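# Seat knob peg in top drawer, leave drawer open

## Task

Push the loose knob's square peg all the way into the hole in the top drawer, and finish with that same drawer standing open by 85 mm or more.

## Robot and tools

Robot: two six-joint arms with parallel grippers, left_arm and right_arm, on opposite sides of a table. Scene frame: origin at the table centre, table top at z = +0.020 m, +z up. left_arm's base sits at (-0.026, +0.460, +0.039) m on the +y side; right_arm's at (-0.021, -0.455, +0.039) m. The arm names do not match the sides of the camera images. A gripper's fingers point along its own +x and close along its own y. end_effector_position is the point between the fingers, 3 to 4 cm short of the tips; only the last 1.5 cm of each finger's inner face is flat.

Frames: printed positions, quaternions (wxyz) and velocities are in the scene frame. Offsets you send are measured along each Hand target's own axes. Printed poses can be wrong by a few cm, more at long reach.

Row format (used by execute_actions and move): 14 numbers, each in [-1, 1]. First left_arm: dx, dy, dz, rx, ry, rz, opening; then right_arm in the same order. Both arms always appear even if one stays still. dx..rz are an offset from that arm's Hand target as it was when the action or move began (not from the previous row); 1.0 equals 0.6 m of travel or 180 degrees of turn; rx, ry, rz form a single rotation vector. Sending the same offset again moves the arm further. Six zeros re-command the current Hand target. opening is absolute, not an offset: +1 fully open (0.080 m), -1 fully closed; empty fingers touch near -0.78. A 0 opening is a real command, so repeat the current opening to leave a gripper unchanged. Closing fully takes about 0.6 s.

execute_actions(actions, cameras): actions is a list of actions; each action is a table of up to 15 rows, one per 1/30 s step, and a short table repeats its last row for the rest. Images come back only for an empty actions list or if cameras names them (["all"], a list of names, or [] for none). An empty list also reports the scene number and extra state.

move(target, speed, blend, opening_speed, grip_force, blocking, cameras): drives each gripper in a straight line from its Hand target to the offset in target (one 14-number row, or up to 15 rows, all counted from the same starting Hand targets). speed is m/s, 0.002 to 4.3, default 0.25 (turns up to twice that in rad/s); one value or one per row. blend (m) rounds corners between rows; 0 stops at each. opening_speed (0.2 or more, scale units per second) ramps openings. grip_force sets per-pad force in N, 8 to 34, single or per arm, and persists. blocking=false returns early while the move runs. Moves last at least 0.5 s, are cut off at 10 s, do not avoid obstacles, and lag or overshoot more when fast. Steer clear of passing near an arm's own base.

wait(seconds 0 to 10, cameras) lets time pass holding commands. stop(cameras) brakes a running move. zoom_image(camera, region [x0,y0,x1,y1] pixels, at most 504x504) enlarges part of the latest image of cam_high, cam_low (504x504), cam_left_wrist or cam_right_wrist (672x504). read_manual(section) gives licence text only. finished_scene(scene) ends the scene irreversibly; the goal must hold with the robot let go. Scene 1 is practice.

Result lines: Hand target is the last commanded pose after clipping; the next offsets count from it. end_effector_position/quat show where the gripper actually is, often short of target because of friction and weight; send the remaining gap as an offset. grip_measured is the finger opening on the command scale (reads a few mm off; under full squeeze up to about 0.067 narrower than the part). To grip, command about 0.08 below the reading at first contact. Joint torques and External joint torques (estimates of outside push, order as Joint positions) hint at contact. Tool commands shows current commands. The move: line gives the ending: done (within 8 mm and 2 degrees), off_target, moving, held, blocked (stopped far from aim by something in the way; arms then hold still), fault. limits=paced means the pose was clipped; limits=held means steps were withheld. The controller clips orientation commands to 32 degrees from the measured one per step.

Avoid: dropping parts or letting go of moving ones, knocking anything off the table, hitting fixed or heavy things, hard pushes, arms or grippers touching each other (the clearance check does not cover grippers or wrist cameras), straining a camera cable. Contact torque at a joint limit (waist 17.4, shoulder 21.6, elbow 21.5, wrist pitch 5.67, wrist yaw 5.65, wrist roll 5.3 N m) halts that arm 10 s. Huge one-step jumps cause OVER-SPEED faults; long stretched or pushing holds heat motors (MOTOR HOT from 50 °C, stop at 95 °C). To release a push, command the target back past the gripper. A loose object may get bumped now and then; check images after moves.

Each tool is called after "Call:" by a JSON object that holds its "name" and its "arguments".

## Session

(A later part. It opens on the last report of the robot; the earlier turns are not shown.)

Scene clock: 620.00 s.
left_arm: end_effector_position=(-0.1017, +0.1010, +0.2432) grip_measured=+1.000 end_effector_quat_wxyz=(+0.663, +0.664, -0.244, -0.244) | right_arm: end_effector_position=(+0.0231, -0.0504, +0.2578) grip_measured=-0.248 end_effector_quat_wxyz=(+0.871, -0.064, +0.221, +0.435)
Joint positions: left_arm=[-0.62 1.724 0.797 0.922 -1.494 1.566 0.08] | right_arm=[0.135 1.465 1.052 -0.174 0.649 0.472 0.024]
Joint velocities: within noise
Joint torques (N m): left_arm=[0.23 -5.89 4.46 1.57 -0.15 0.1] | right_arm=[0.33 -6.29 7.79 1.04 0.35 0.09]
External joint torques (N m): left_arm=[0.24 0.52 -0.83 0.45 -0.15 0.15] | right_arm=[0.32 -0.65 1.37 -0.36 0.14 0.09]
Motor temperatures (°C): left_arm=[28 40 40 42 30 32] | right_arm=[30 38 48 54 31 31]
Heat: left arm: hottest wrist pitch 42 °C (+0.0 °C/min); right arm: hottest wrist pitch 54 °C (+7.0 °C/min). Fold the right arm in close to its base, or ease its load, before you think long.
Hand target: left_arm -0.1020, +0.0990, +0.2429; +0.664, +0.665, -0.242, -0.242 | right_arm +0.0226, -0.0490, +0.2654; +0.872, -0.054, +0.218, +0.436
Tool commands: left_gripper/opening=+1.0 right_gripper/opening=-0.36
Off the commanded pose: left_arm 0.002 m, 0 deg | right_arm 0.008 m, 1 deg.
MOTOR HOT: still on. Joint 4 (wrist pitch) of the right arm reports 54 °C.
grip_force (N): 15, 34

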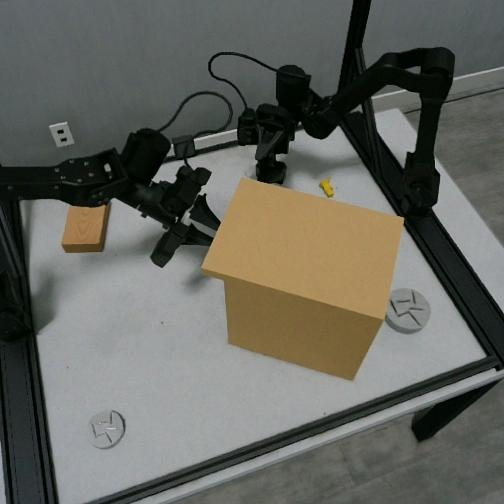

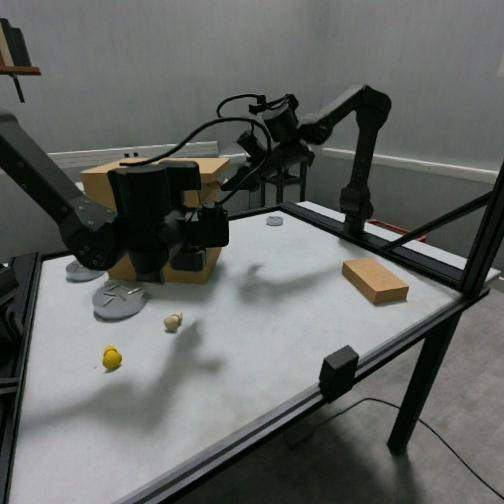

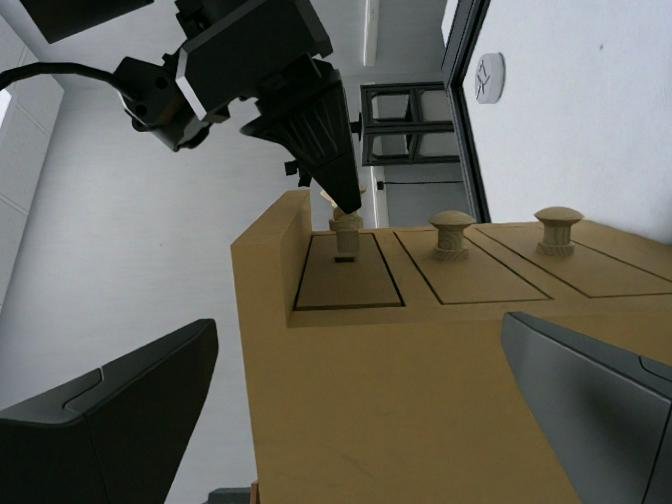

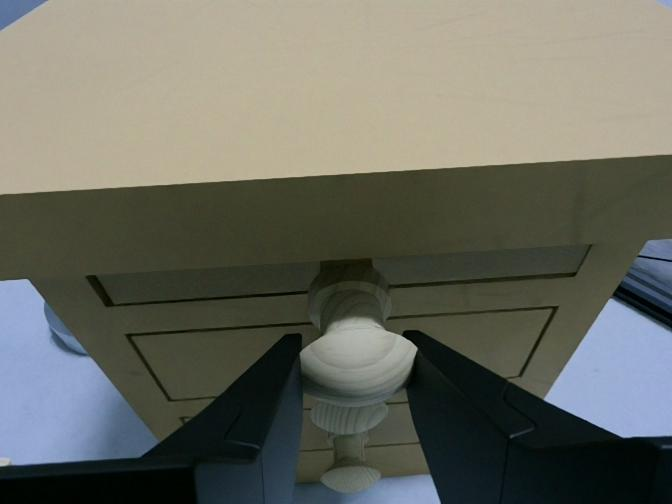

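Call:
{"name": "zoom_image", "arguments": {"camera": "cam_left_wrist", "region": [280, 220, 420, 325]}}

Call:
{"name": "zoom_image", "arguments": {"camera": "cam_right_wrist", "region": [70, 230, 350, 440]}}

Scaled by 3.600 from the camera's 672x504 image, which has a finer 960x720 frame.

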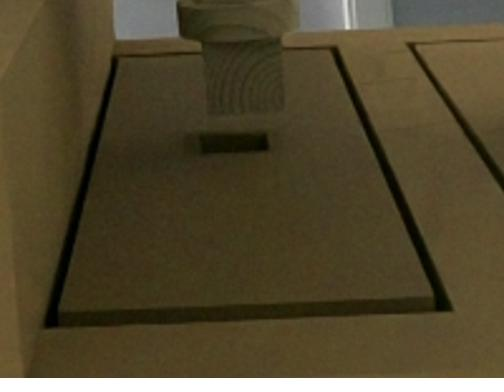

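Scaled by 1.800 from the camera's 672x504 image, which has a finer 960x720 frame.

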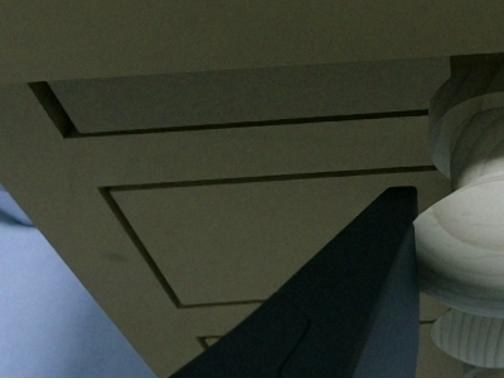

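Call:
{"name": "move", "arguments": {"target": [0,0,0,0,0,0,1.0, 0.01848,-0.00142,0.00745,-0.0035,0.00013,-0.00168,-0.36], "speed": 0.025, "grip_force": [15,34], "cameras": ["cam_left_wrist"]}}

Call:
{"name": "zoom_image", "arguments": {"camera": "cam_left_wrist", "region": [322, 236, 364, 278]}}

Scene clock: 624.30 s.
left_arm: end_effector_position=(-0.1017, +0.1010, +0.2432) grip_measured=+1.000 end_effector_quat_wxyz=(+0.663, +0.664, -0.244, -0.244) | right_arm: end_effector_position=(+0.0289, -0.0439, +0.2591) grip_measured=-0.248 end_effector_quat_wxyz=(+0.871, -0.067, +0.219, +0.434)
Joint positions: left_arm=[-0.62 1.724 0.797 0.922 -1.494 1.566 0.08] | right_arm=[0.115 1.488 1.075 -0.166 0.637 0.452 0.024]
Joint torques (N m): left_arm=[0.24 -5.89 4.46 1.57 -0.15 0.1] | right_arm=[-0.54 -5.47 8.07 1.53 0.16 -0.13]
External joint torques (N m): left_arm=[0.25 0.62 -0.87 0.42 -0.15 0.15] | right_arm=[-0.51 0.28 1.73 0.15 -0.04 -0.13]
Heat: left arm: hottest wrist pitch 43 °C (+1.0 °C/min); right arm: hottest wrist pitch 53 °C (+6.1 °C/min). Fold the right arm in close to its base, or ease its load, before you think long.
Hand target: left_arm -0.1020, +0.0990, +0.2429; +0.664, +0.665, -0.242, -0.242 | right_arm +0.0307, -0.0401, +0.2647; +0.872, -0.060, +0.216, +0.435
Off the commanded pose: left_arm 0.002 m, 0 deg | right_arm 0.007 m, 1 deg.
MOTOR HOT: still on. Joint 4 (wrist pitch) of the right arm reports 53 °C.
grip_force (N): 15, 34
move: done
Images, in order (width x height): cam_left_wrist 672x504.

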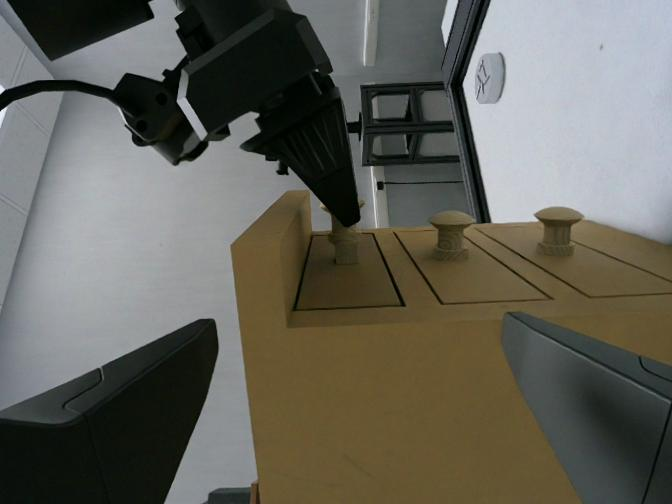

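Scaled by 12.000 from the camera's 672x504 image, which has a finer 960x720 frame.

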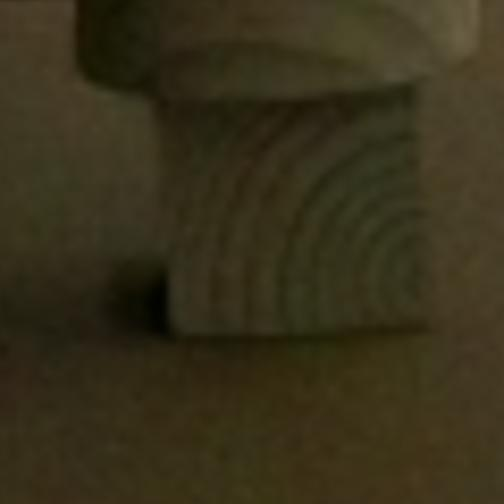

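Call:
{"name": "move", "arguments": {"target": [[0,0,0,0,0,0,1.0, -0.01803,0.00068,-0.00865,0,0,0,-0.36],[0,0,0,0,0,0,1.0, 0,0,0,0,0,0,-0.36]], "speed": 0.025, "cameras": ["cam_left_wrist"]}}

Call:
{"name": "zoom_image", "arguments": {"camera": "cam_left_wrist", "region": [322, 236, 364, 278]}}

Scene clock: 626.47 s.
left_arm: end_effector_position=(-0.1017, +0.1010, +0.2432) grip_measured=+1.000 end_effector_quat_wxyz=(+0.663, +0.664, -0.244, -0.244) | right_arm: end_effector_position=(+0.0292, -0.0442, +0.2588) grip_measured=-0.248 end_effector_quat_wxyz=(+0.872, -0.067, +0.219, +0.433)
Joint positions: left_arm=[-0.62 1.724 0.797 0.922 -1.494 1.566 0.08] | right_arm=[0.115 1.488 1.074 -0.166 0.639 0.453 0.024]
Joint torques (N m): left_arm=[0.23 -5.9 4.45 1.57 -0.15 0.1] | right_arm=[-0.44 -5.45 7.89 1.58 0.13 -0.17]
External joint torques (N m): left_arm=[0.23 0.53 -0.85 0.43 -0.15 0.16] | right_arm=[-0.48 0.29 1.55 0.19 -0.09 -0.17]
Heat: left arm: hottest wrist pitch 43 °C (+1.0 °C/min); right arm: hottest wrist pitch 53 °C (+6.1 °C/min). Fold the right arm in close to its base, or ease its load, before you think long.
Hand target: left_arm -0.1020, +0.0990, +0.2429; +0.664, +0.665, -0.242, -0.242 | right_arm +0.0306, -0.0401, +0.2645; +0.872, -0.060, +0.216, +0.435
Off the commanded pose: left_arm 0.002 m, 0 deg | right_arm 0.007 m, 1 deg.
MOTOR HOT: still on. Joint 4 (wrist pitch) of the right arm reports 53 °C.
grip_force (N): 15, 34
move: done
Images, in order (width x height): cam_left_wrist 672x504.

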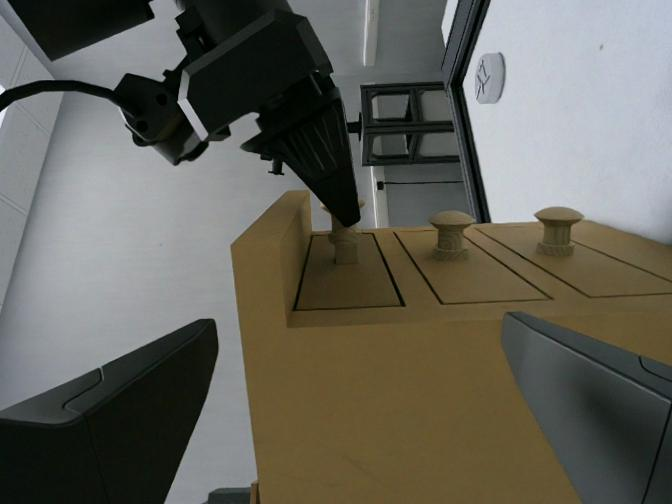

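Scaled by 12.000 from the camera's 672x504 image, which has a finer 960x720 frame.

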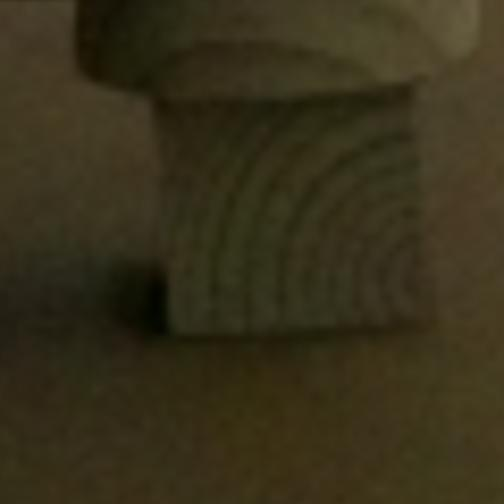

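Call:
{"name": "move", "arguments": {"target": [[0,0,0,0,0,0,1.0, -0.01878,0.00085,-0.00708,0,0,0,-0.36],[0,0,0,0,0,0,1.0, -0.00075,0.00017,0.00157,0,0,0,-0.36]], "speed": 0.025, "cameras": ["cam_left_wrist"]}}

Call:
{"name": "zoom_image", "arguments": {"camera": "cam_left_wrist", "region": [322, 236, 364, 278]}}

Scene clock: 628.30 s.
left_arm: end_effector_position=(-0.1017, +0.1010, +0.2432) grip_measured=+1.000 end_effector_quat_wxyz=(+0.663, +0.664, -0.244, -0.244) | right_arm: end_effector_position=(+0.0294, -0.0443, +0.2599) grip_measured=-0.248 end_effector_quat_wxyz=(+0.872, -0.067, +0.219, +0.433)
Joint positions: left_arm=[-0.62 1.724 0.797 0.922 -1.494 1.566 0.08] | right_arm=[0.115 1.486 1.077 -0.171 0.639 0.453 0.024]
Joint torques (N m): left_arm=[0.22 -5.9 4.45 1.58 -0.15 0.1] | right_arm=[-0.34 -5.52 8.18 1.57 0.08 -0.16]
External joint torques (N m): left_arm=[0.22 0.65 -0.93 0.42 -0.15 0.15] | right_arm=[-0.29 0.16 1.9 0.2 -0.13 -0.16]
Heat: left arm: hottest wrist pitch 43 °C (+1.0 °C/min); right arm: hottest wrist pitch 52 °C (+5.1 °C/min). Fold the right arm in close to its base, or ease its load, before you think long.
Hand target: left_arm -0.1020, +0.0990, +0.2429; +0.664, +0.665, -0.242, -0.242 | right_arm +0.0307, -0.0401, +0.2657; +0.872, -0.060, +0.216, +0.434
Off the commanded pose: left_arm 0.002 m, 0 deg | right_arm 0.007 m, 1 deg.
MOTOR HOT: still on. Joint 4 (wrist pitch) of the right arm reports 52 °C.
grip_force (N): 15, 34
move: done
Images, in order (width x height): cam_left_wrist 672x504.

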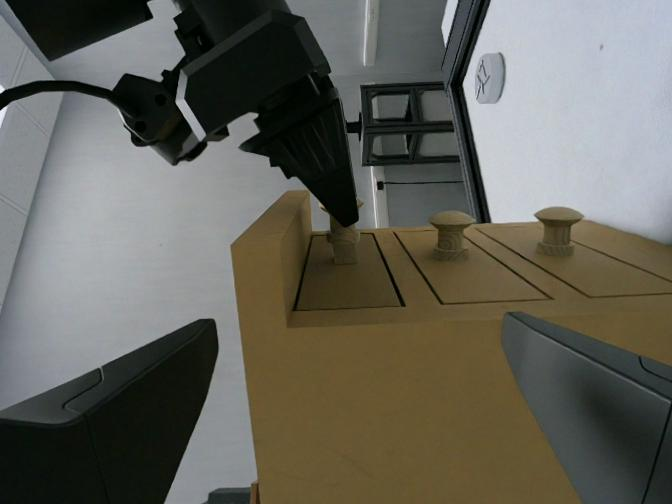

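Scaled by 12.000 from the camera's 672x504 image, which has a finer 960x720 frame.

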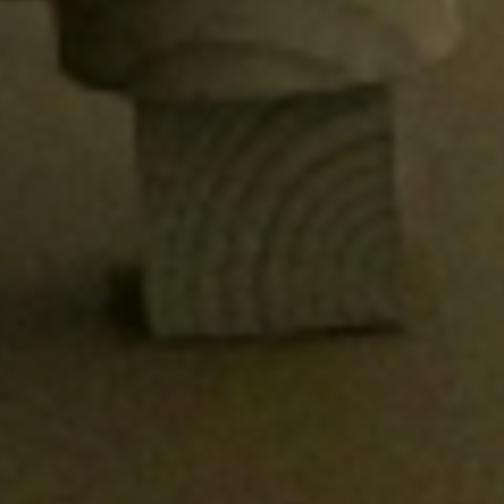

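Call:
{"name": "move", "arguments": {"target": [0,0,0,0,0,0,1.0, 0.00451,-0.00017,0.00216,0,0,0,-0.36], "speed": 0.02, "cameras": ["cam_left_wrist"]}}

Call:
{"name": "zoom_image", "arguments": {"camera": "cam_left_wrist", "region": [322, 236, 364, 278]}}

Scene clock: 629.27 s.
left_arm: end_effector_position=(-0.1017, +0.1010, +0.2432) grip_measured=+1.000 end_effector_quat_wxyz=(+0.663, +0.664, -0.244, -0.244) | right_arm: end_effector_position=(+0.0304, -0.0439, +0.2592) grip_measured=-0.248 end_effector_quat_wxyz=(+0.872, -0.070, +0.219, +0.432)
Joint positions: left_arm=[-0.62 1.724 0.797 0.922 -1.494 1.566 0.08] | right_arm=[0.112 1.489 1.078 -0.171 0.638 0.449 0.024]
Joint torques (N m): left_arm=[0.23 -5.89 4.46 1.57 -0.16 0.1] | right_arm=[-0.92 -4.57 8.82 1.88 -0.1 -0.12]
External joint torques (N m): left_arm=[0.19 0.58 -0.85 0.43 -0.15 0.15] | right_arm=[-0.94 1.17 2.47 0.49 -0.3 -0.12]
Heat: left arm: hottest wrist pitch 43 °C (+1.0 °C/min); right arm: hottest wrist pitch 52 °C (+4.0 °C/min). Fold the right arm in close to its base, or ease its load, before you think long.
Hand target: left_arm -0.1020, +0.0990, +0.2429; +0.664, +0.665, -0.242, -0.242 | right_arm +0.0326, -0.0378, +0.2655; +0.872, -0.060, +0.216, +0.434
Off the commanded pose: left_arm 0.002 m, 0 deg | right_arm 0.009 m, 1 deg.
MOTOR HOT: still on. Joint 4 (wrist pitch) of the right arm reports 52 °C.
grip_force (N): 15, 34
move: off_target (right_arm)
Images, in order (width x height): cam_left_wrist 672x504.

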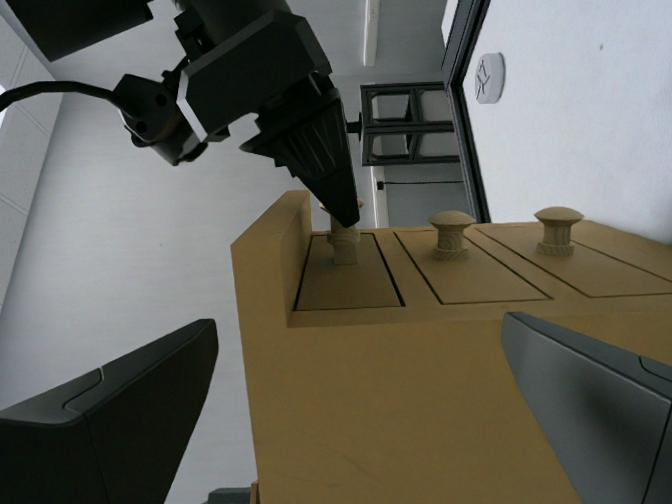

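Scaled by 12.000 from the camera's 672x504 image, which has a finer 960x720 frame.

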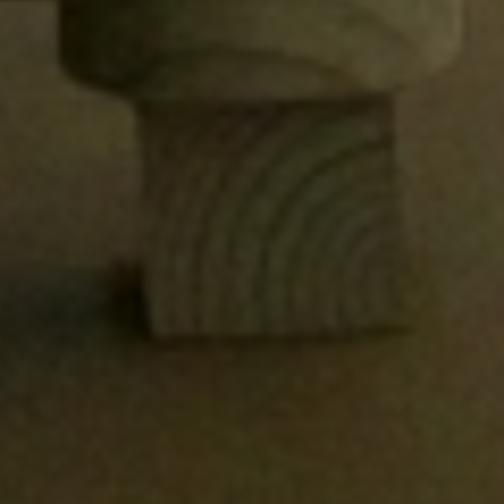

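Call:
{"name": "move", "arguments": {"target": [0,0,0,0,0,0,1.0, 0.00312,0.00163,0.00132,0,0,0,-0.36], "speed": 0.02, "cameras": ["cam_left_wrist"]}}

Call:
{"name": "zoom_image", "arguments": {"camera": "cam_left_wrist", "region": [322, 236, 364, 278]}}

Scene clock: 630.27 s.
left_arm: end_effector_position=(-0.1017, +0.1010, +0.2432) grip_measured=+1.000 end_effector_quat_wxyz=(+0.663, +0.664, -0.244, -0.244) | right_arm: end_effector_position=(+0.0304, -0.0431, +0.2587) grip_measured=-0.248 end_effector_quat_wxyz=(+0.872, -0.070, +0.219, +0.432)
Joint positions: left_arm=[-0.62 1.724 0.797 0.922 -1.494 1.566 0.08] | right_arm=[0.111 1.493 1.081 -0.171 0.638 0.448 0.024]
Joint torques (N m): left_arm=[0.24 -5.89 4.44 1.57 -0.15 0.09] | right_arm=[-0.83 -4.37 9.15 1.99 -0.11 -0.2]
External joint torques (N m): left_arm=[0.24 0.58 -0.91 0.42 -0.16 0.15] | right_arm=[-0.83 1.46 2.75 0.59 -0.32 -0.2]
Heat: left arm: hottest wrist pitch 43 °C (+1.0 °C/min); right arm: hottest wrist pitch 53 °C (+5.1 °C/min). Fold the right arm in close to its base, or ease its load, before you think long.
Hand target: left_arm -0.1020, +0.0990, +0.2429; +0.664, +0.665, -0.242, -0.242 | right_arm +0.0330, -0.0356, +0.2656; +0.872, -0.060, +0.216, +0.435
Off the commanded pose: left_arm 0.002 m, 0 deg | right_arm 0.010 m, 1 deg.
MOTOR HOT: still on. Joint 4 (wrist pitch) of the right arm reports 53 °C.
grip_force (N): 15, 34
move: off_target (right_arm)
Images, in order (width x height): cam_left_wrist 672x504.

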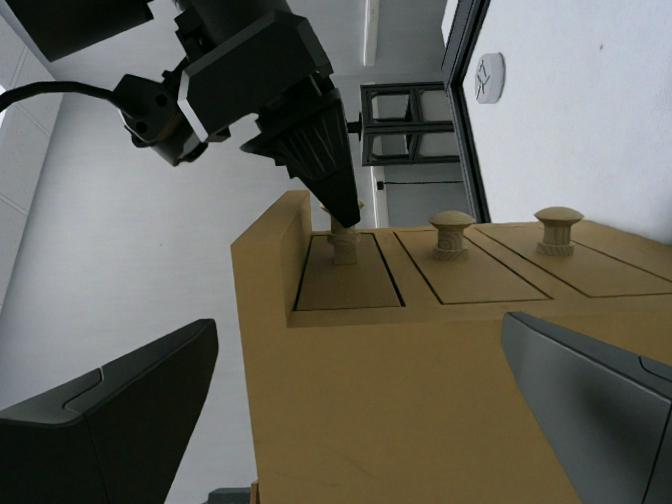

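Scaled by 12.000 from the camera's 672x504 image, which has a finer 960x720 frame.

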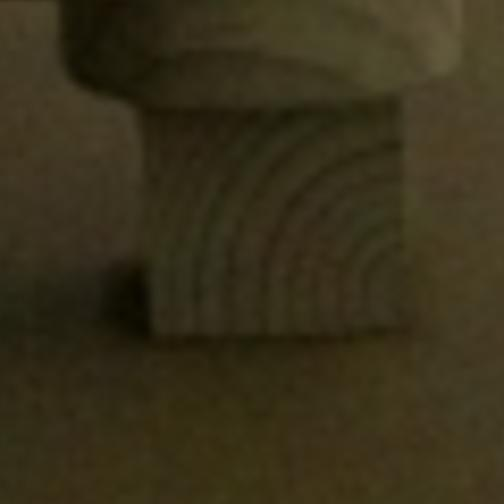

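Call:
{"name": "move", "arguments": {"target": [0,0,0,0,0,0,1.0, 0.00451,-0.00017,0.00216,0,0,0,-0.36], "speed": 0.02, "cameras": ["cam_left_wrist"]}}

Call:
{"name": "zoom_image", "arguments": {"camera": "cam_left_wrist", "region": [322, 236, 364, 278]}}

Scene clock: 631.20 s.
left_arm: end_effector_position=(-0.1017, +0.1010, +0.2432) grip_measured=+1.000 end_effector_quat_wxyz=(+0.663, +0.664, -0.244, -0.244) | right_arm: end_effector_position=(+0.0316, -0.0428, +0.2583) grip_measured=-0.248 end_effector_quat_wxyz=(+0.873, -0.072, +0.218, +0.431)
Joint positions: left_arm=[-0.62 1.724 0.797 0.922 -1.494 1.566 0.08] | right_arm=[0.108 1.496 1.082 -0.171 0.638 0.445 0.024]
Joint torques (N m): left_arm=[0.25 -5.9 4.46 1.57 -0.15 0.1] | right_arm=[-1.29 -3.78 9.65 2.26 -0.26 -0.26]
External joint torques (N m): left_arm=[0.31 0.65 -0.9 0.42 -0.15 0.15] | right_arm=[-1.32 2 3.29 0.87 -0.46 -0.26]
Heat: left arm: hottest wrist pitch 43 °C (+1.0 °C/min); right arm: hottest wrist pitch 53 °C (+4.1 °C/min). Fold the right arm in close to its base, or ease its load, before you think long.
Hand target: left_arm -0.1020, +0.0990, +0.2429; +0.664, +0.665, -0.242, -0.242 | right_arm +0.0350, -0.0333, +0.2657; +0.872, -0.060, +0.216, +0.435
Off the commanded pose: left_arm 0.002 m, 0 deg | right_arm 0.012 m, 2 deg.
MOTOR HOT: still on. Joint 4 (wrist pitch) of the right arm reports 53 °C.
grip_force (N): 15, 34
move: off_target (right_arm)
Images, in order (width x height): cam_left_wrist 672x504.

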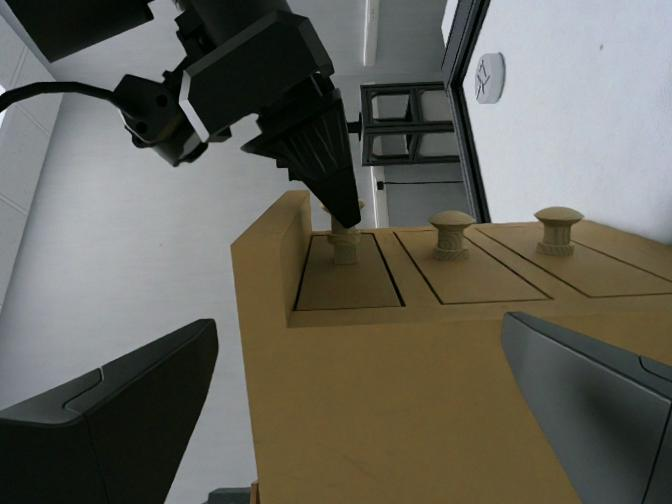

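Scaled by 12.000 from the camera's 672x504 image, which has a finer 960x720 frame.

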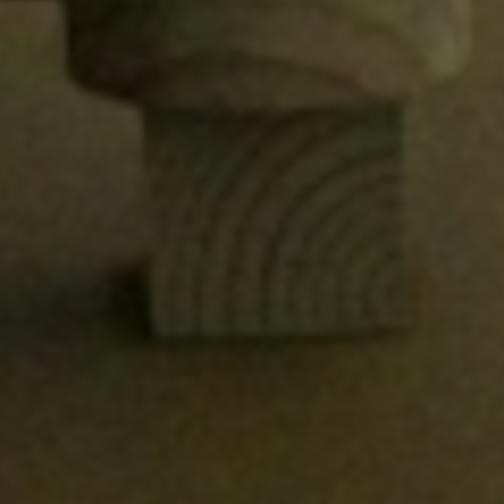

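Call:
{"name": "move", "arguments": {"target": [0,0,0,0,0,0,1.0, -0.00443,0.00037,0.00083,0,0,0,-0.36], "speed": 0.02, "cameras": ["cam_left_wrist"]}}

Call:
{"name": "zoom_image", "arguments": {"camera": "cam_left_wrist", "region": [322, 236, 364, 278]}}

Scene clock: 632.17 s.
left_arm: end_effector_position=(-0.1017, +0.1010, +0.2432) grip_measured=+1.000 end_effector_quat_wxyz=(+0.663, +0.664, -0.244, -0.244) | right_arm: end_effector_position=(+0.0317, -0.0430, +0.2586) grip_measured=-0.248 end_effector_quat_wxyz=(+0.872, -0.074, +0.219, +0.431)
Joint positions: left_arm=[-0.62 1.724 0.797 0.922 -1.494 1.566 0.08] | right_arm=[0.108 1.496 1.086 -0.178 0.638 0.444 0.024]
Joint torques (N m): left_arm=[0.25 -5.9 4.45 1.57 -0.15 0.09] | right_arm=[-0.66 -4.36 9.5 2.11 -0.21 -0.12]
External joint torques (N m): left_arm=[0.25 0.59 -0.89 0.42 -0.15 0.15] | right_arm=[-0.64 1.48 3.11 0.71 -0.42 -0.12]
Heat: left arm: hottest wrist pitch 43 °C (+1.0 °C/min); right arm: hottest wrist pitch 53 °C (+4.1 °C/min). Fold the right arm in close to its base, or ease its load, before you think long.
Hand target: left_arm -0.1020, +0.0990, +0.2429; +0.664, +0.665, -0.242, -0.242 | right_arm +0.0336, -0.0350, +0.2673; +0.872, -0.060, +0.216, +0.435
Off the commanded pose: left_arm 0.002 m, 0 deg | right_arm 0.012 m, 2 deg.
MOTOR HOT: still on. Joint 4 (wrist pitch) of the right arm reports 53 °C.
grip_force (N): 15, 34
move: off_target (right_arm)
Images, in order (width x height): cam_left_wrist 672x504.

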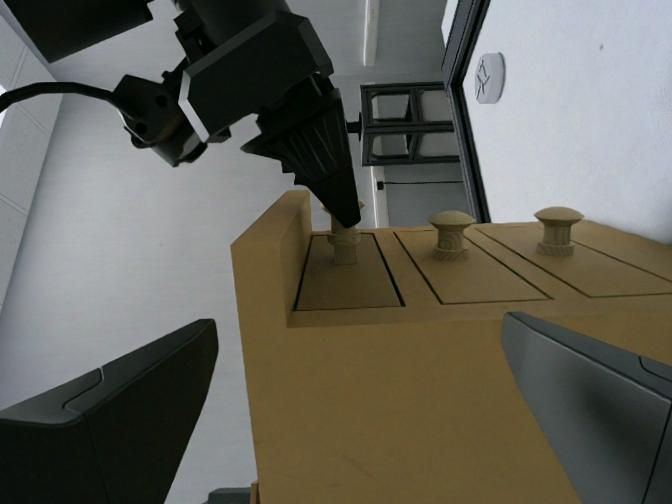

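Scaled by 12.000 from the camera's 672x504 image, which has a finer 960x720 frame.

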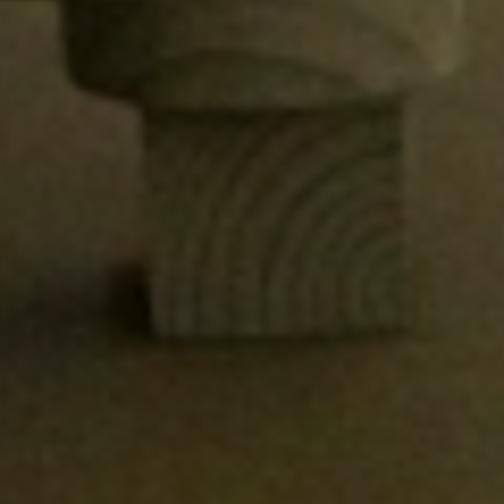

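Call:
{"name": "move", "arguments": {"target": [0,0,0,0,0,0,1.0, 0.00036,0.00498,-0.00036,0,0,0,-0.36], "speed": 0.012, "cameras": ["cam_left_wrist"]}}

Call:
{"name": "zoom_image", "arguments": {"camera": "cam_left_wrist", "region": [322, 236, 364, 278]}}

Scene clock: 634.07 s.
left_arm: end_effector_position=(-0.1017, +0.1010, +0.2432) grip_measured=+1.000 end_effector_quat_wxyz=(+0.663, +0.664, -0.244, -0.244) | right_arm: end_effector_position=(+0.0308, -0.0426, +0.2589) grip_measured=-0.248 end_effector_quat_wxyz=(+0.873, -0.076, +0.218, +0.429)
Joint positions: left_arm=[-0.62 1.724 0.797 0.922 -1.494 1.566 0.08] | right_arm=[0.112 1.499 1.091 -0.183 0.645 0.444 0.024]
Joint torques (N m): left_arm=[0.25 -5.89 4.46 1.57 -0.16 0.1] | right_arm=[-0.37 -4.06 9.73 2.24 -0.21 0.08]
External joint torques (N m): left_arm=[0.25 0.59 -0.87 0.42 -0.16 0.15] | right_arm=[-0.36 1.82 3.37 0.85 -0.43 0.08]
Heat: left arm: hottest wrist pitch 43 °C (+1.0 °C/min); right arm: hottest wrist pitch 53 °C (+4.1 °C/min). Fold the right arm in close to its base, or ease its load, before you think long.
Hand target: left_arm -0.1020, +0.0990, +0.2429; +0.664, +0.665, -0.242, -0.242 | right_arm +0.0313, -0.0331, +0.2671; +0.872, -0.060, +0.216, +0.434
Off the commanded pose: left_arm 0.002 m, 0 deg | right_arm 0.013 m, 2 deg.
MOTOR HOT: still on. Joint 4 (wrist pitch) of the right arm reports 53 °C.
grip_force (N): 15, 34
move: off_target (right_arm)
Images, in order (width x height): cam_left_wrist 672x504.

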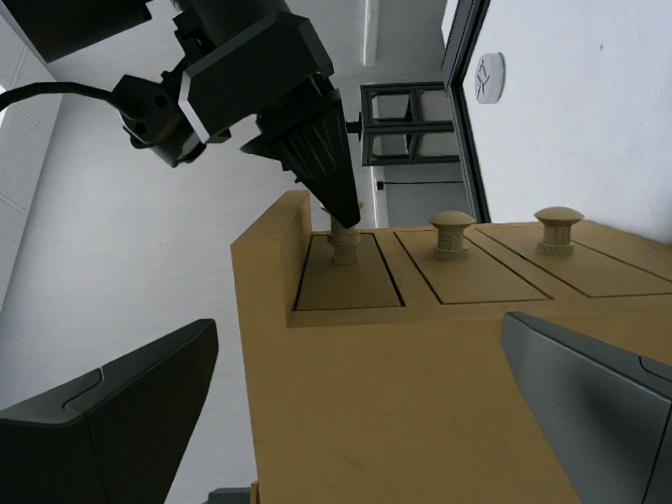

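Scaled by 12.000 from the camera's 672x504 image, which has a finer 960x720 frame.

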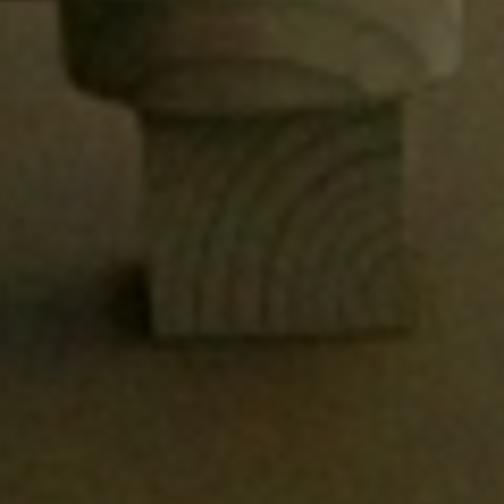

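Call:
{"name": "move", "arguments": {"target": [0,0,0,0,0,0,1.0, -0.00451,0.00017,-0.00216,0,0,0,-0.36], "speed": 0.012, "cameras": ["cam_left_wrist"]}}

Call:
{"name": "zoom_image", "arguments": {"camera": "cam_left_wrist", "region": [322, 236, 364, 278]}}

Scene clock: 635.10 s.
left_arm: end_effector_position=(-0.1017, +0.1010, +0.2432) grip_measured=+1.000 end_effector_quat_wxyz=(+0.663, +0.664, -0.244, -0.244) | right_arm: end_effector_position=(+0.0296, -0.0426, +0.2592) grip_measured=-0.248 end_effector_quat_wxyz=(+0.873, -0.074, +0.218, +0.429)
Joint positions: left_arm=[-0.62 1.724 0.797 0.922 -1.494 1.566 0.08] | right_arm=[0.116 1.499 1.091 -0.183 0.648 0.448 0.024]
Joint torques (N m): left_arm=[0.23 -5.9 4.46 1.57 -0.15 0.1] | right_arm=[-0.42 -4.85 9.09 2.05 -0.15 0.05]
External joint torques (N m): left_arm=[0.2 0.62 -0.91 0.42 -0.15 0.15] | right_arm=[-0.44 1.11 2.63 0.64 -0.37 0.05]
Heat: left arm: hottest wrist pitch 43 °C (+1.0 °C/min); right arm: hottest wrist pitch 53 °C (+4.1 °C/min). Fold the right arm in close to its base, or ease its load, before you think long.
Hand target: left_arm -0.1020, +0.0990, +0.2429; +0.664, +0.665, -0.242, -0.242 | right_arm +0.0294, -0.0353, +0.2673; +0.872, -0.060, +0.216, +0.434
Off the commanded pose: left_arm 0.002 m, 0 deg | right_arm 0.011 m, 2 deg.
MOTOR HOT: still on. Joint 4 (wrist pitch) of the right arm reports 53 °C.
grip_force (N): 15, 34
move: off_target (right_arm)
Images, in order (width x height): cam_left_wrist 672x504.

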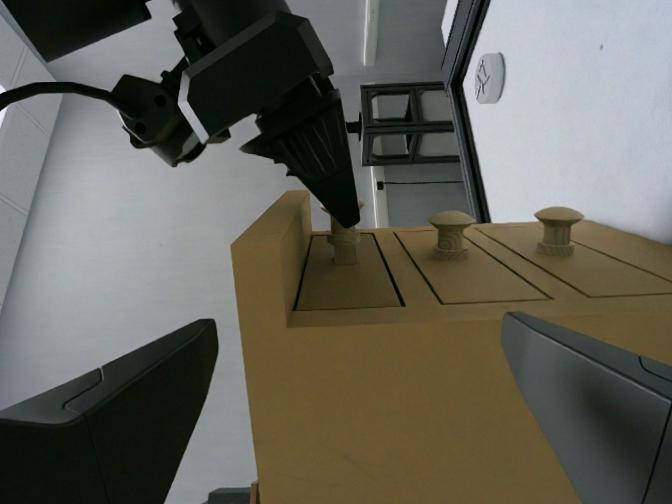

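Scaled by 12.000 from the camera's 672x504 image, which has a finer 960x720 frame.

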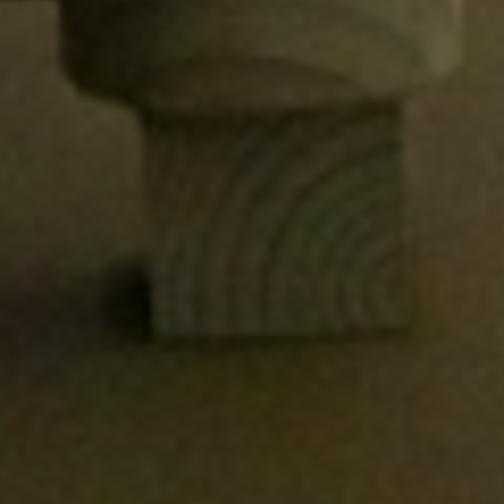

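Call:
{"name": "move", "arguments": {"target": [0,0,0,0,0,0,1.0, -0.00451,0.00017,-0.00216,0,0,0,-0.36], "speed": 0.012, "cameras": ["cam_left_wrist"]}}

Call:
{"name": "zoom_image", "arguments": {"camera": "cam_left_wrist", "region": [322, 236, 364, 278]}}

Scene clock: 635.97 s.
left_arm: end_effector_position=(-0.1017, +0.1010, +0.2432) grip_measured=+1.000 end_effector_quat_wxyz=(+0.663, +0.664, -0.244, -0.244) | right_arm: end_effector_position=(+0.0285, -0.0427, +0.2593) grip_measured=-0.248 end_effector_quat_wxyz=(+0.874, -0.073, +0.218, +0.429)
Joint positions: left_arm=[-0.62 1.724 0.797 0.922 -1.494 1.566 0.08] | right_arm=[0.12 1.499 1.091 -0.183 0.652 0.452 0.024]
Joint torques (N m): left_arm=[0.23 -5.89 4.46 1.57 -0.16 0.1] | right_arm=[-0.26 -5.85 8.43 1.76 -0.09 0.07]
External joint torques (N m): left_arm=[0.23 0.62 -0.87 0.42 -0.15 0.15] | right_arm=[-0.23 0 2.07 0.38 -0.3 0.07]
Heat: left arm: hottest wrist pitch 43 °C (+1.0 °C/min); right arm: hottest wrist pitch 53 °C (+4.0 °C/min). Fold the right arm in close to its base, or ease its load, before you think long.
Hand target: left_arm -0.1020, +0.0990, +0.2429; +0.664, +0.665, -0.242, -0.242 | right_arm +0.0274, -0.0376, +0.2673; +0.872, -0.060, +0.216, +0.435
Off the commanded pose: left_arm 0.002 m, 0 deg | right_arm 0.010 m, 2 deg.
MOTOR HOT: still on. Joint 4 (wrist pitch) of the right arm reports 53 °C.
grip_force (N): 15, 34
move: off_target (right_arm)
Images, in order (width x height): cam_left_wrist 672x504.

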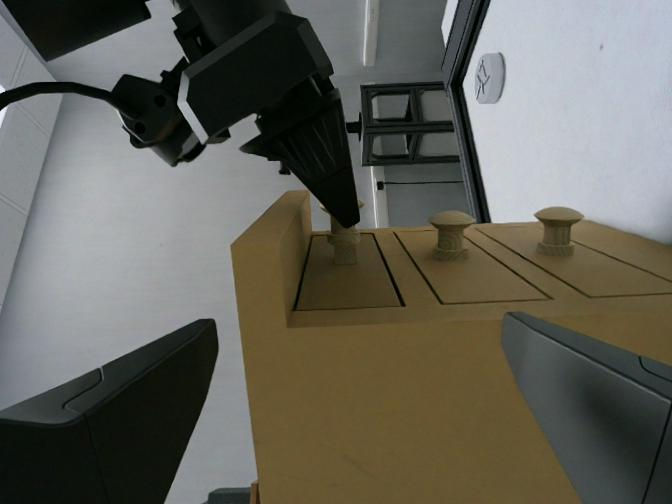

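Scaled by 12.000 from the camera's 672x504 image, which has a finer 960x720 frame.

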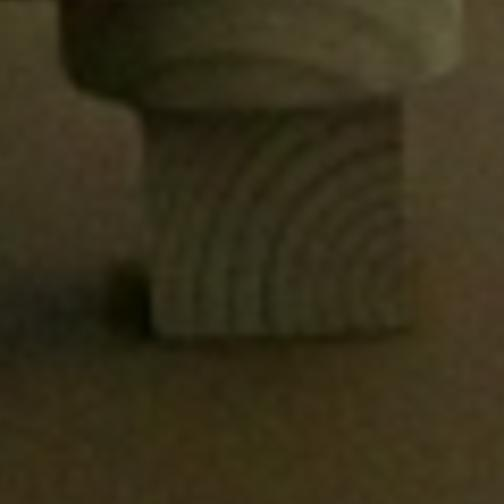

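Call:
{"name": "move", "arguments": {"target": [0,0,0,0,0,0,1.0, 0.00036,0.00498,-0.00036,0,0,0,-0.36], "speed": 0.012, "cameras": ["cam_left_wrist"]}}

Call:
{"name": "zoom_image", "arguments": {"camera": "cam_left_wrist", "region": [322, 236, 364, 278]}}

Scene clock: 636.90 s.
left_arm: end_effector_position=(-0.1017, +0.1010, +0.2432) grip_measured=+1.000 end_effector_quat_wxyz=(+0.663, +0.664, -0.244, -0.244) | right_arm: end_effector_position=(+0.0274, -0.0425, +0.2597) grip_measured=-0.248 end_effector_quat_wxyz=(+0.874, -0.072, +0.218, +0.428)
Joint positions: left_arm=[-0.62 1.724 0.797 0.922 -1.494 1.566 0.08] | right_arm=[0.124 1.5 1.094 -0.186 0.657 0.457 0.024]
Joint torques (N m): left_arm=[0.22 -5.9 4.46 1.57 -0.15 0.1] | right_arm=[-0.12 -4.61 9 1.77 0 0.07]
External joint torques (N m): left_arm=[0.23 0.55 -0.86 0.43 -0.15 0.16] | right_arm=[-0.13 1.21 2.64 0.38 -0.21 0.07]
Heat: left arm: hottest wrist pitch 43 °C (+1.0 °C/min); right arm: hottest wrist pitch 53 °C (+5.0 °C/min). Fold the right arm in close to its base, or ease its load, before you think long.
Hand target: left_arm -0.1020, +0.0990, +0.2429; +0.664, +0.665, -0.242, -0.242 | right_arm +0.0252, -0.0357, +0.2671; +0.872, -0.060, +0.216, +0.434
Off the commanded pose: left_arm 0.002 m, 0 deg | right_arm 0.010 m, 2 deg.
MOTOR HOT: still on. Joint 4 (wrist pitch) of the right arm reports 53 °C.
grip_force (N): 15, 34
move: off_target (right_arm)
Images, in order (width x height): cam_left_wrist 672x504.

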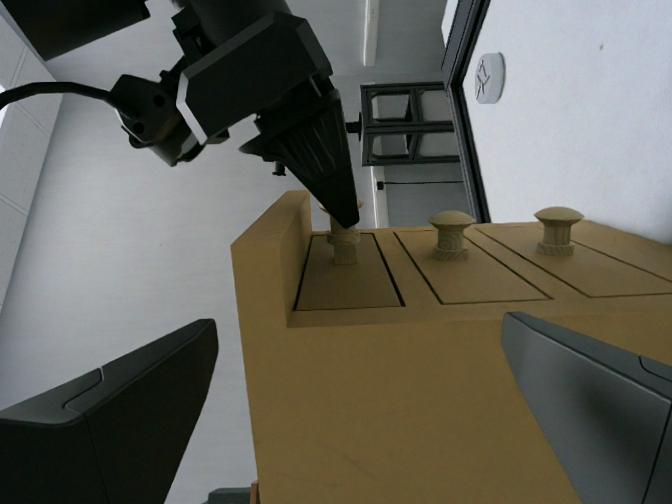

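Scaled by 12.000 from the camera's 672x504 image, which has a finer 960x720 frame.

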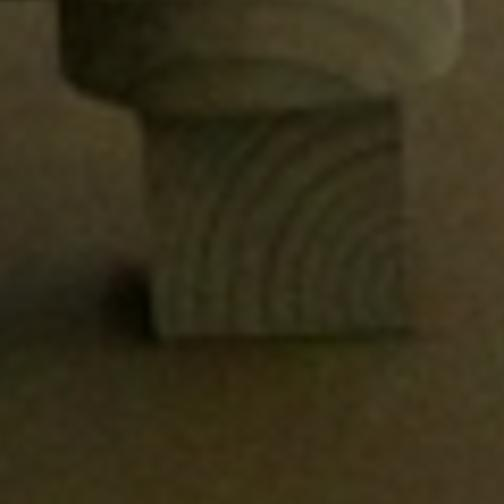

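Call:
{"name": "move", "arguments": {"target": [[0,0,0,0,0,0,1.0, -0.01151,-0.01066,-0.00693,0,0,0,-0.36],[0,0,0,0,0,0,1.0, 0.00491,-0.01122,0.00094,0,0,0,-0.36]], "speed": 0.025, "cameras": ["cam_left_wrist"]}}

Call:
{"name": "zoom_image", "arguments": {"camera": "cam_left_wrist", "region": [322, 236, 364, 278]}}

Scene clock: 639.57 s.
left_arm: end_effector_position=(-0.1017, +0.1010, +0.2432) grip_measured=+1.000 end_effector_quat_wxyz=(+0.663, +0.664, -0.244, -0.244) | right_arm: end_effector_position=(+0.0292, -0.0429, +0.2608) grip_measured=-0.248 end_effector_quat_wxyz=(+0.872, -0.068, +0.218, +0.433)
Joint positions: left_arm=[-0.62 1.724 0.797 0.922 -1.494 1.566 0.08] | right_arm=[0.114 1.491 1.085 -0.174 0.638 0.45 0.024]
Joint torques (N m): left_arm=[0.23 -5.89 4.45 1.57 -0.15 0.1] | right_arm=[-1 -4.97 8.1 1.9 -0.03 -0.2]
External joint torques (N m): left_arm=[0.21 0.54 -0.86 0.44 -0.15 0.15] | right_arm=[-1 0.7 1.81 0.53 -0.23 -0.2]
Heat: left arm: hottest wrist pitch 43 °C (+1.0 °C/min); right arm: hottest wrist pitch 52 °C (+4.0 °C/min). Fold the right arm in close to its base, or ease its load, before you think long.
Hand target: left_arm -0.1020, +0.0990, +0.2429; +0.664, +0.665, -0.242, -0.242 | right_arm +0.0321, -0.0375, +0.2659; +0.872, -0.060, +0.216, +0.435
Off the commanded pose: left_arm 0.002 m, 0 deg | right_arm 0.008 m, 1 deg.
MOTOR HOT: still on. Joint 4 (wrist pitch) of the right arm reports 52 °C.
grip_force (N): 15, 34
move: done
Images, in order (width x height): cam_left_wrist 672x504.

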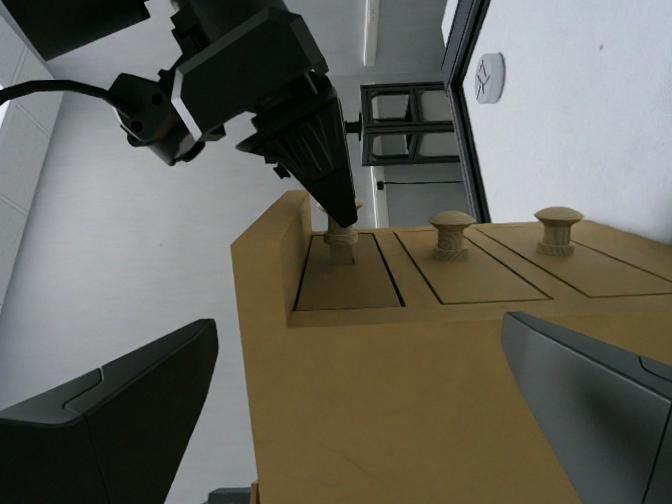

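Scaled by 12.000 from the camera's 672x504 image, which has a finer 960x720 frame.

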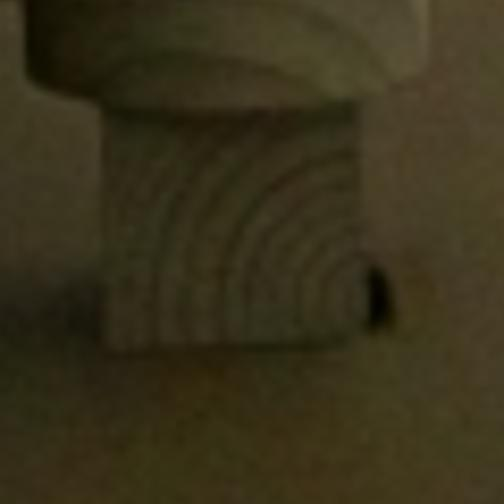

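Call:
{"name": "move", "arguments": {"target": [[0,0,0,0,0,0,1.0, -0.01592,-0.00205,-0.0094,0.0004,0.00553,-0.0004,-0.36],[0,0,0,0,0,0,1.0, -0.00316,-0.00253,-0.00327,0.0004,0.00553,-0.0004,-0.36]], "speed": 0.025, "cameras": ["cam_left_wrist"]}}

Call:
{"name": "zoom_image", "arguments": {"camera": "cam_left_wrist", "region": [322, 236, 364, 278]}}

Scene clock: 644.13 s.
left_arm: end_effector_position=(-0.1017, +0.1010, +0.2432) grip_measured=+1.000 end_effector_quat_wxyz=(+0.663, +0.664, -0.244, -0.244) | right_arm: end_effector_position=(+0.0301, -0.0448, +0.2583) grip_measured=-0.248 end_effector_quat_wxyz=(+0.870, -0.072, +0.227, +0.431)
Joint positions: left_arm=[-0.62 1.724 0.797 0.922 -1.494 1.566 0.08] | right_arm=[0.109 1.489 1.088 -0.199 0.628 0.462 0.024]
Joint torques (N m): left_arm=[0.24 -5.9 4.46 1.57 -0.15 0.1] | right_arm=[-0.53 -5.5 8.15 1.6 0.12 -0.11]
External joint torques (N m): left_arm=[0.21 0.54 -0.83 0.43 -0.15 0.15] | right_arm=[-0.57 0.23 1.84 0.24 -0.08 -0.11]
Heat: left arm: hottest wrist pitch 43 °C (+1.0 °C/min); right arm: hottest wrist pitch 53 °C (+6.1 °C/min). Fold the right arm in close to its base, or ease its load, before you think long.
Hand target: left_arm -0.1020, +0.0990, +0.2429; +0.664, +0.665, -0.242, -0.242 | right_arm +0.0316, -0.0404, +0.2648; +0.871, -0.063, +0.223, +0.433
Off the commanded pose: left_arm 0.002 m, 0 deg | right_arm 0.008 m, 1 deg.
MOTOR HOT: still on. Joint 4 (wrist pitch) of the right arm reports 53 °C.
grip_force (N): 15, 34
move: done
Images, in order (width x height): cam_left_wrist 672x504.

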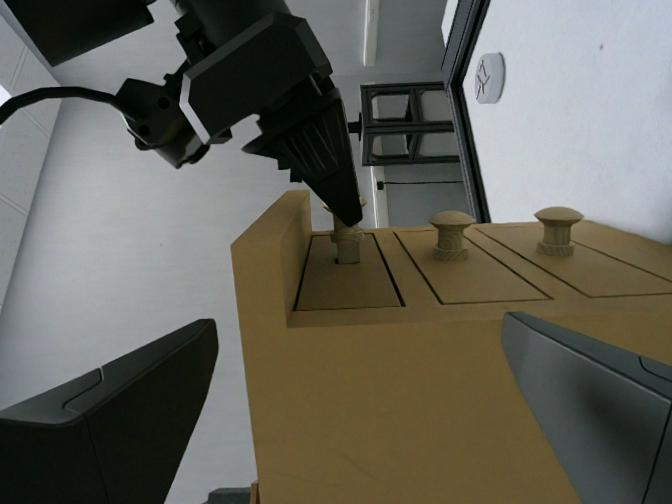

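Scaled by 12.000 from the camera's 672x504 image, which has a finer 960x720 frame.

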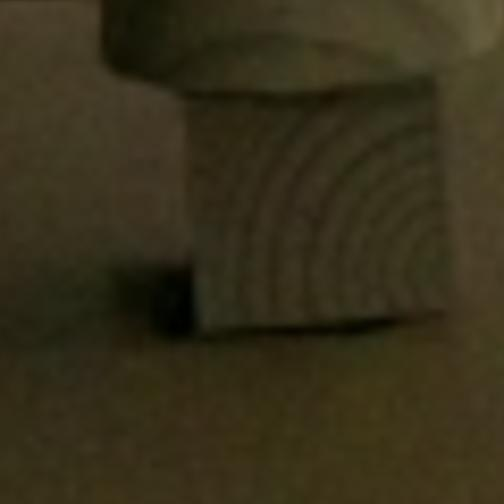

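Call:
{"name": "move", "arguments": {"target": [0,0,0,0,0,0,1.0, -0.0129,0.00039,-0.00365,0,0,0,-0.36], "speed": 0.03, "cameras": ["cam_left_wrist"]}}

Call:
{"name": "zoom_image", "arguments": {"camera": "cam_left_wrist", "region": [322, 236, 364, 278]}}

Call:
{"name": "zoom_image", "arguments": {"camera": "cam_left_wrist", "region": [333, 244, 363, 264]}}

Scene clock: 645.50 s.
left_arm: end_effector_position=(-0.1017, +0.1010, +0.2432) grip_measured=+1.000 end_effector_quat_wxyz=(+0.663, +0.664, -0.244, -0.244) | right_arm: end_effector_position=(+0.0270, -0.0458, +0.2583) grip_measured=-0.248 end_effector_quat_wxyz=(+0.870, -0.074, +0.227, +0.432)
Joint positions: left_arm=[-0.62 1.724 0.797 0.922 -1.494 1.566 0.08] | right_arm=[0.119 1.487 1.088 -0.206 0.634 0.466 0.024]
Joint torques (N m): left_arm=[0.23 -5.9 4.46 1.57 -0.16 0.1] | right_arm=[0.2 -7.75 7.02 0.99 0.45 0.14]
External joint torques (N m): left_arm=[0.23 0.57 -0.86 0.43 -0.15 0.15] | right_arm=[0.21 -2.07 0.71 -0.38 0.24 0.14]
Heat: left arm: hottest wrist pitch 43 °C (+1.0 °C/min); right arm: hottest wrist pitch 53 °C (+6.1 °C/min). Fold the right arm in close to its base, or ease its load, before you think long.
Hand target: left_arm -0.1020, +0.0990, +0.2429; +0.664, +0.665, -0.242, -0.242 | right_arm +0.0266, -0.0466, +0.2662; +0.871, -0.063, +0.224, +0.433
Off the commanded pose: left_arm 0.002 m, 0 deg | right_arm 0.008 m, 1 deg.
MOTOR HOT: still on. Joint 4 (wrist pitch) of the right arm reports 53 °C.
grip_force (N): 15, 34
move: done
Images, in order (width x height): cam_left_wrist 672x504.

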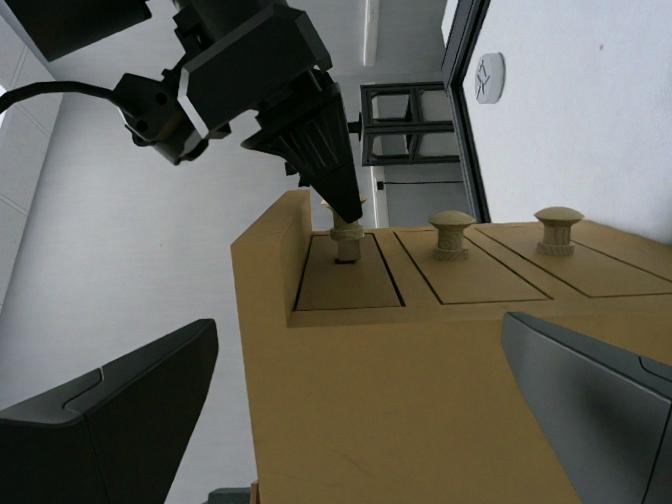

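Scaled by 12.000 from the camera's 672x504 image, which has a finer 960x720 frame.

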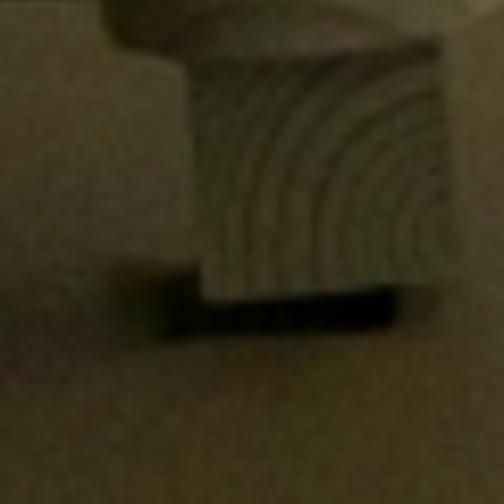

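Scaled by 16.800 from the camera's 672x504 image, which has a finer 960x720 frame.

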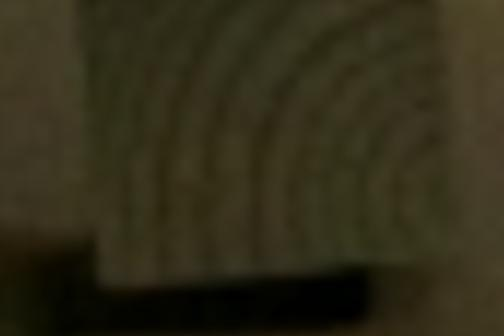

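Call:
{"name": "zoom_image", "arguments": {"camera": "cam_left_wrist", "region": [332, 254, 362, 268]}}

Call:
{"name": "zoom_image", "arguments": {"camera": "cam_left_wrist", "region": [325, 230, 385, 275]}}

Scaled by 16.800 from the camera's 672x504 image, which has a finer 960x720 frame.

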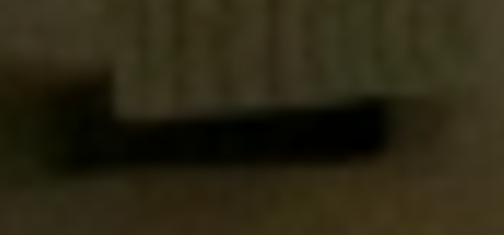

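Scaled by 8.400 from the camera's 672x504 image, which has a finer 960x720 frame.

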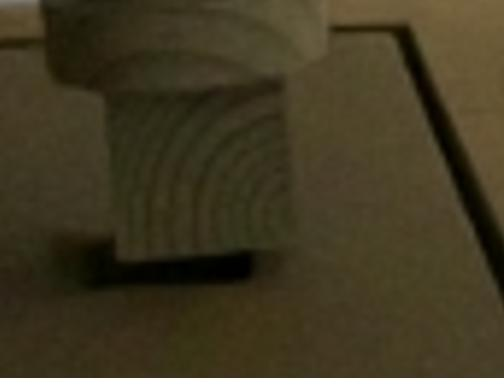

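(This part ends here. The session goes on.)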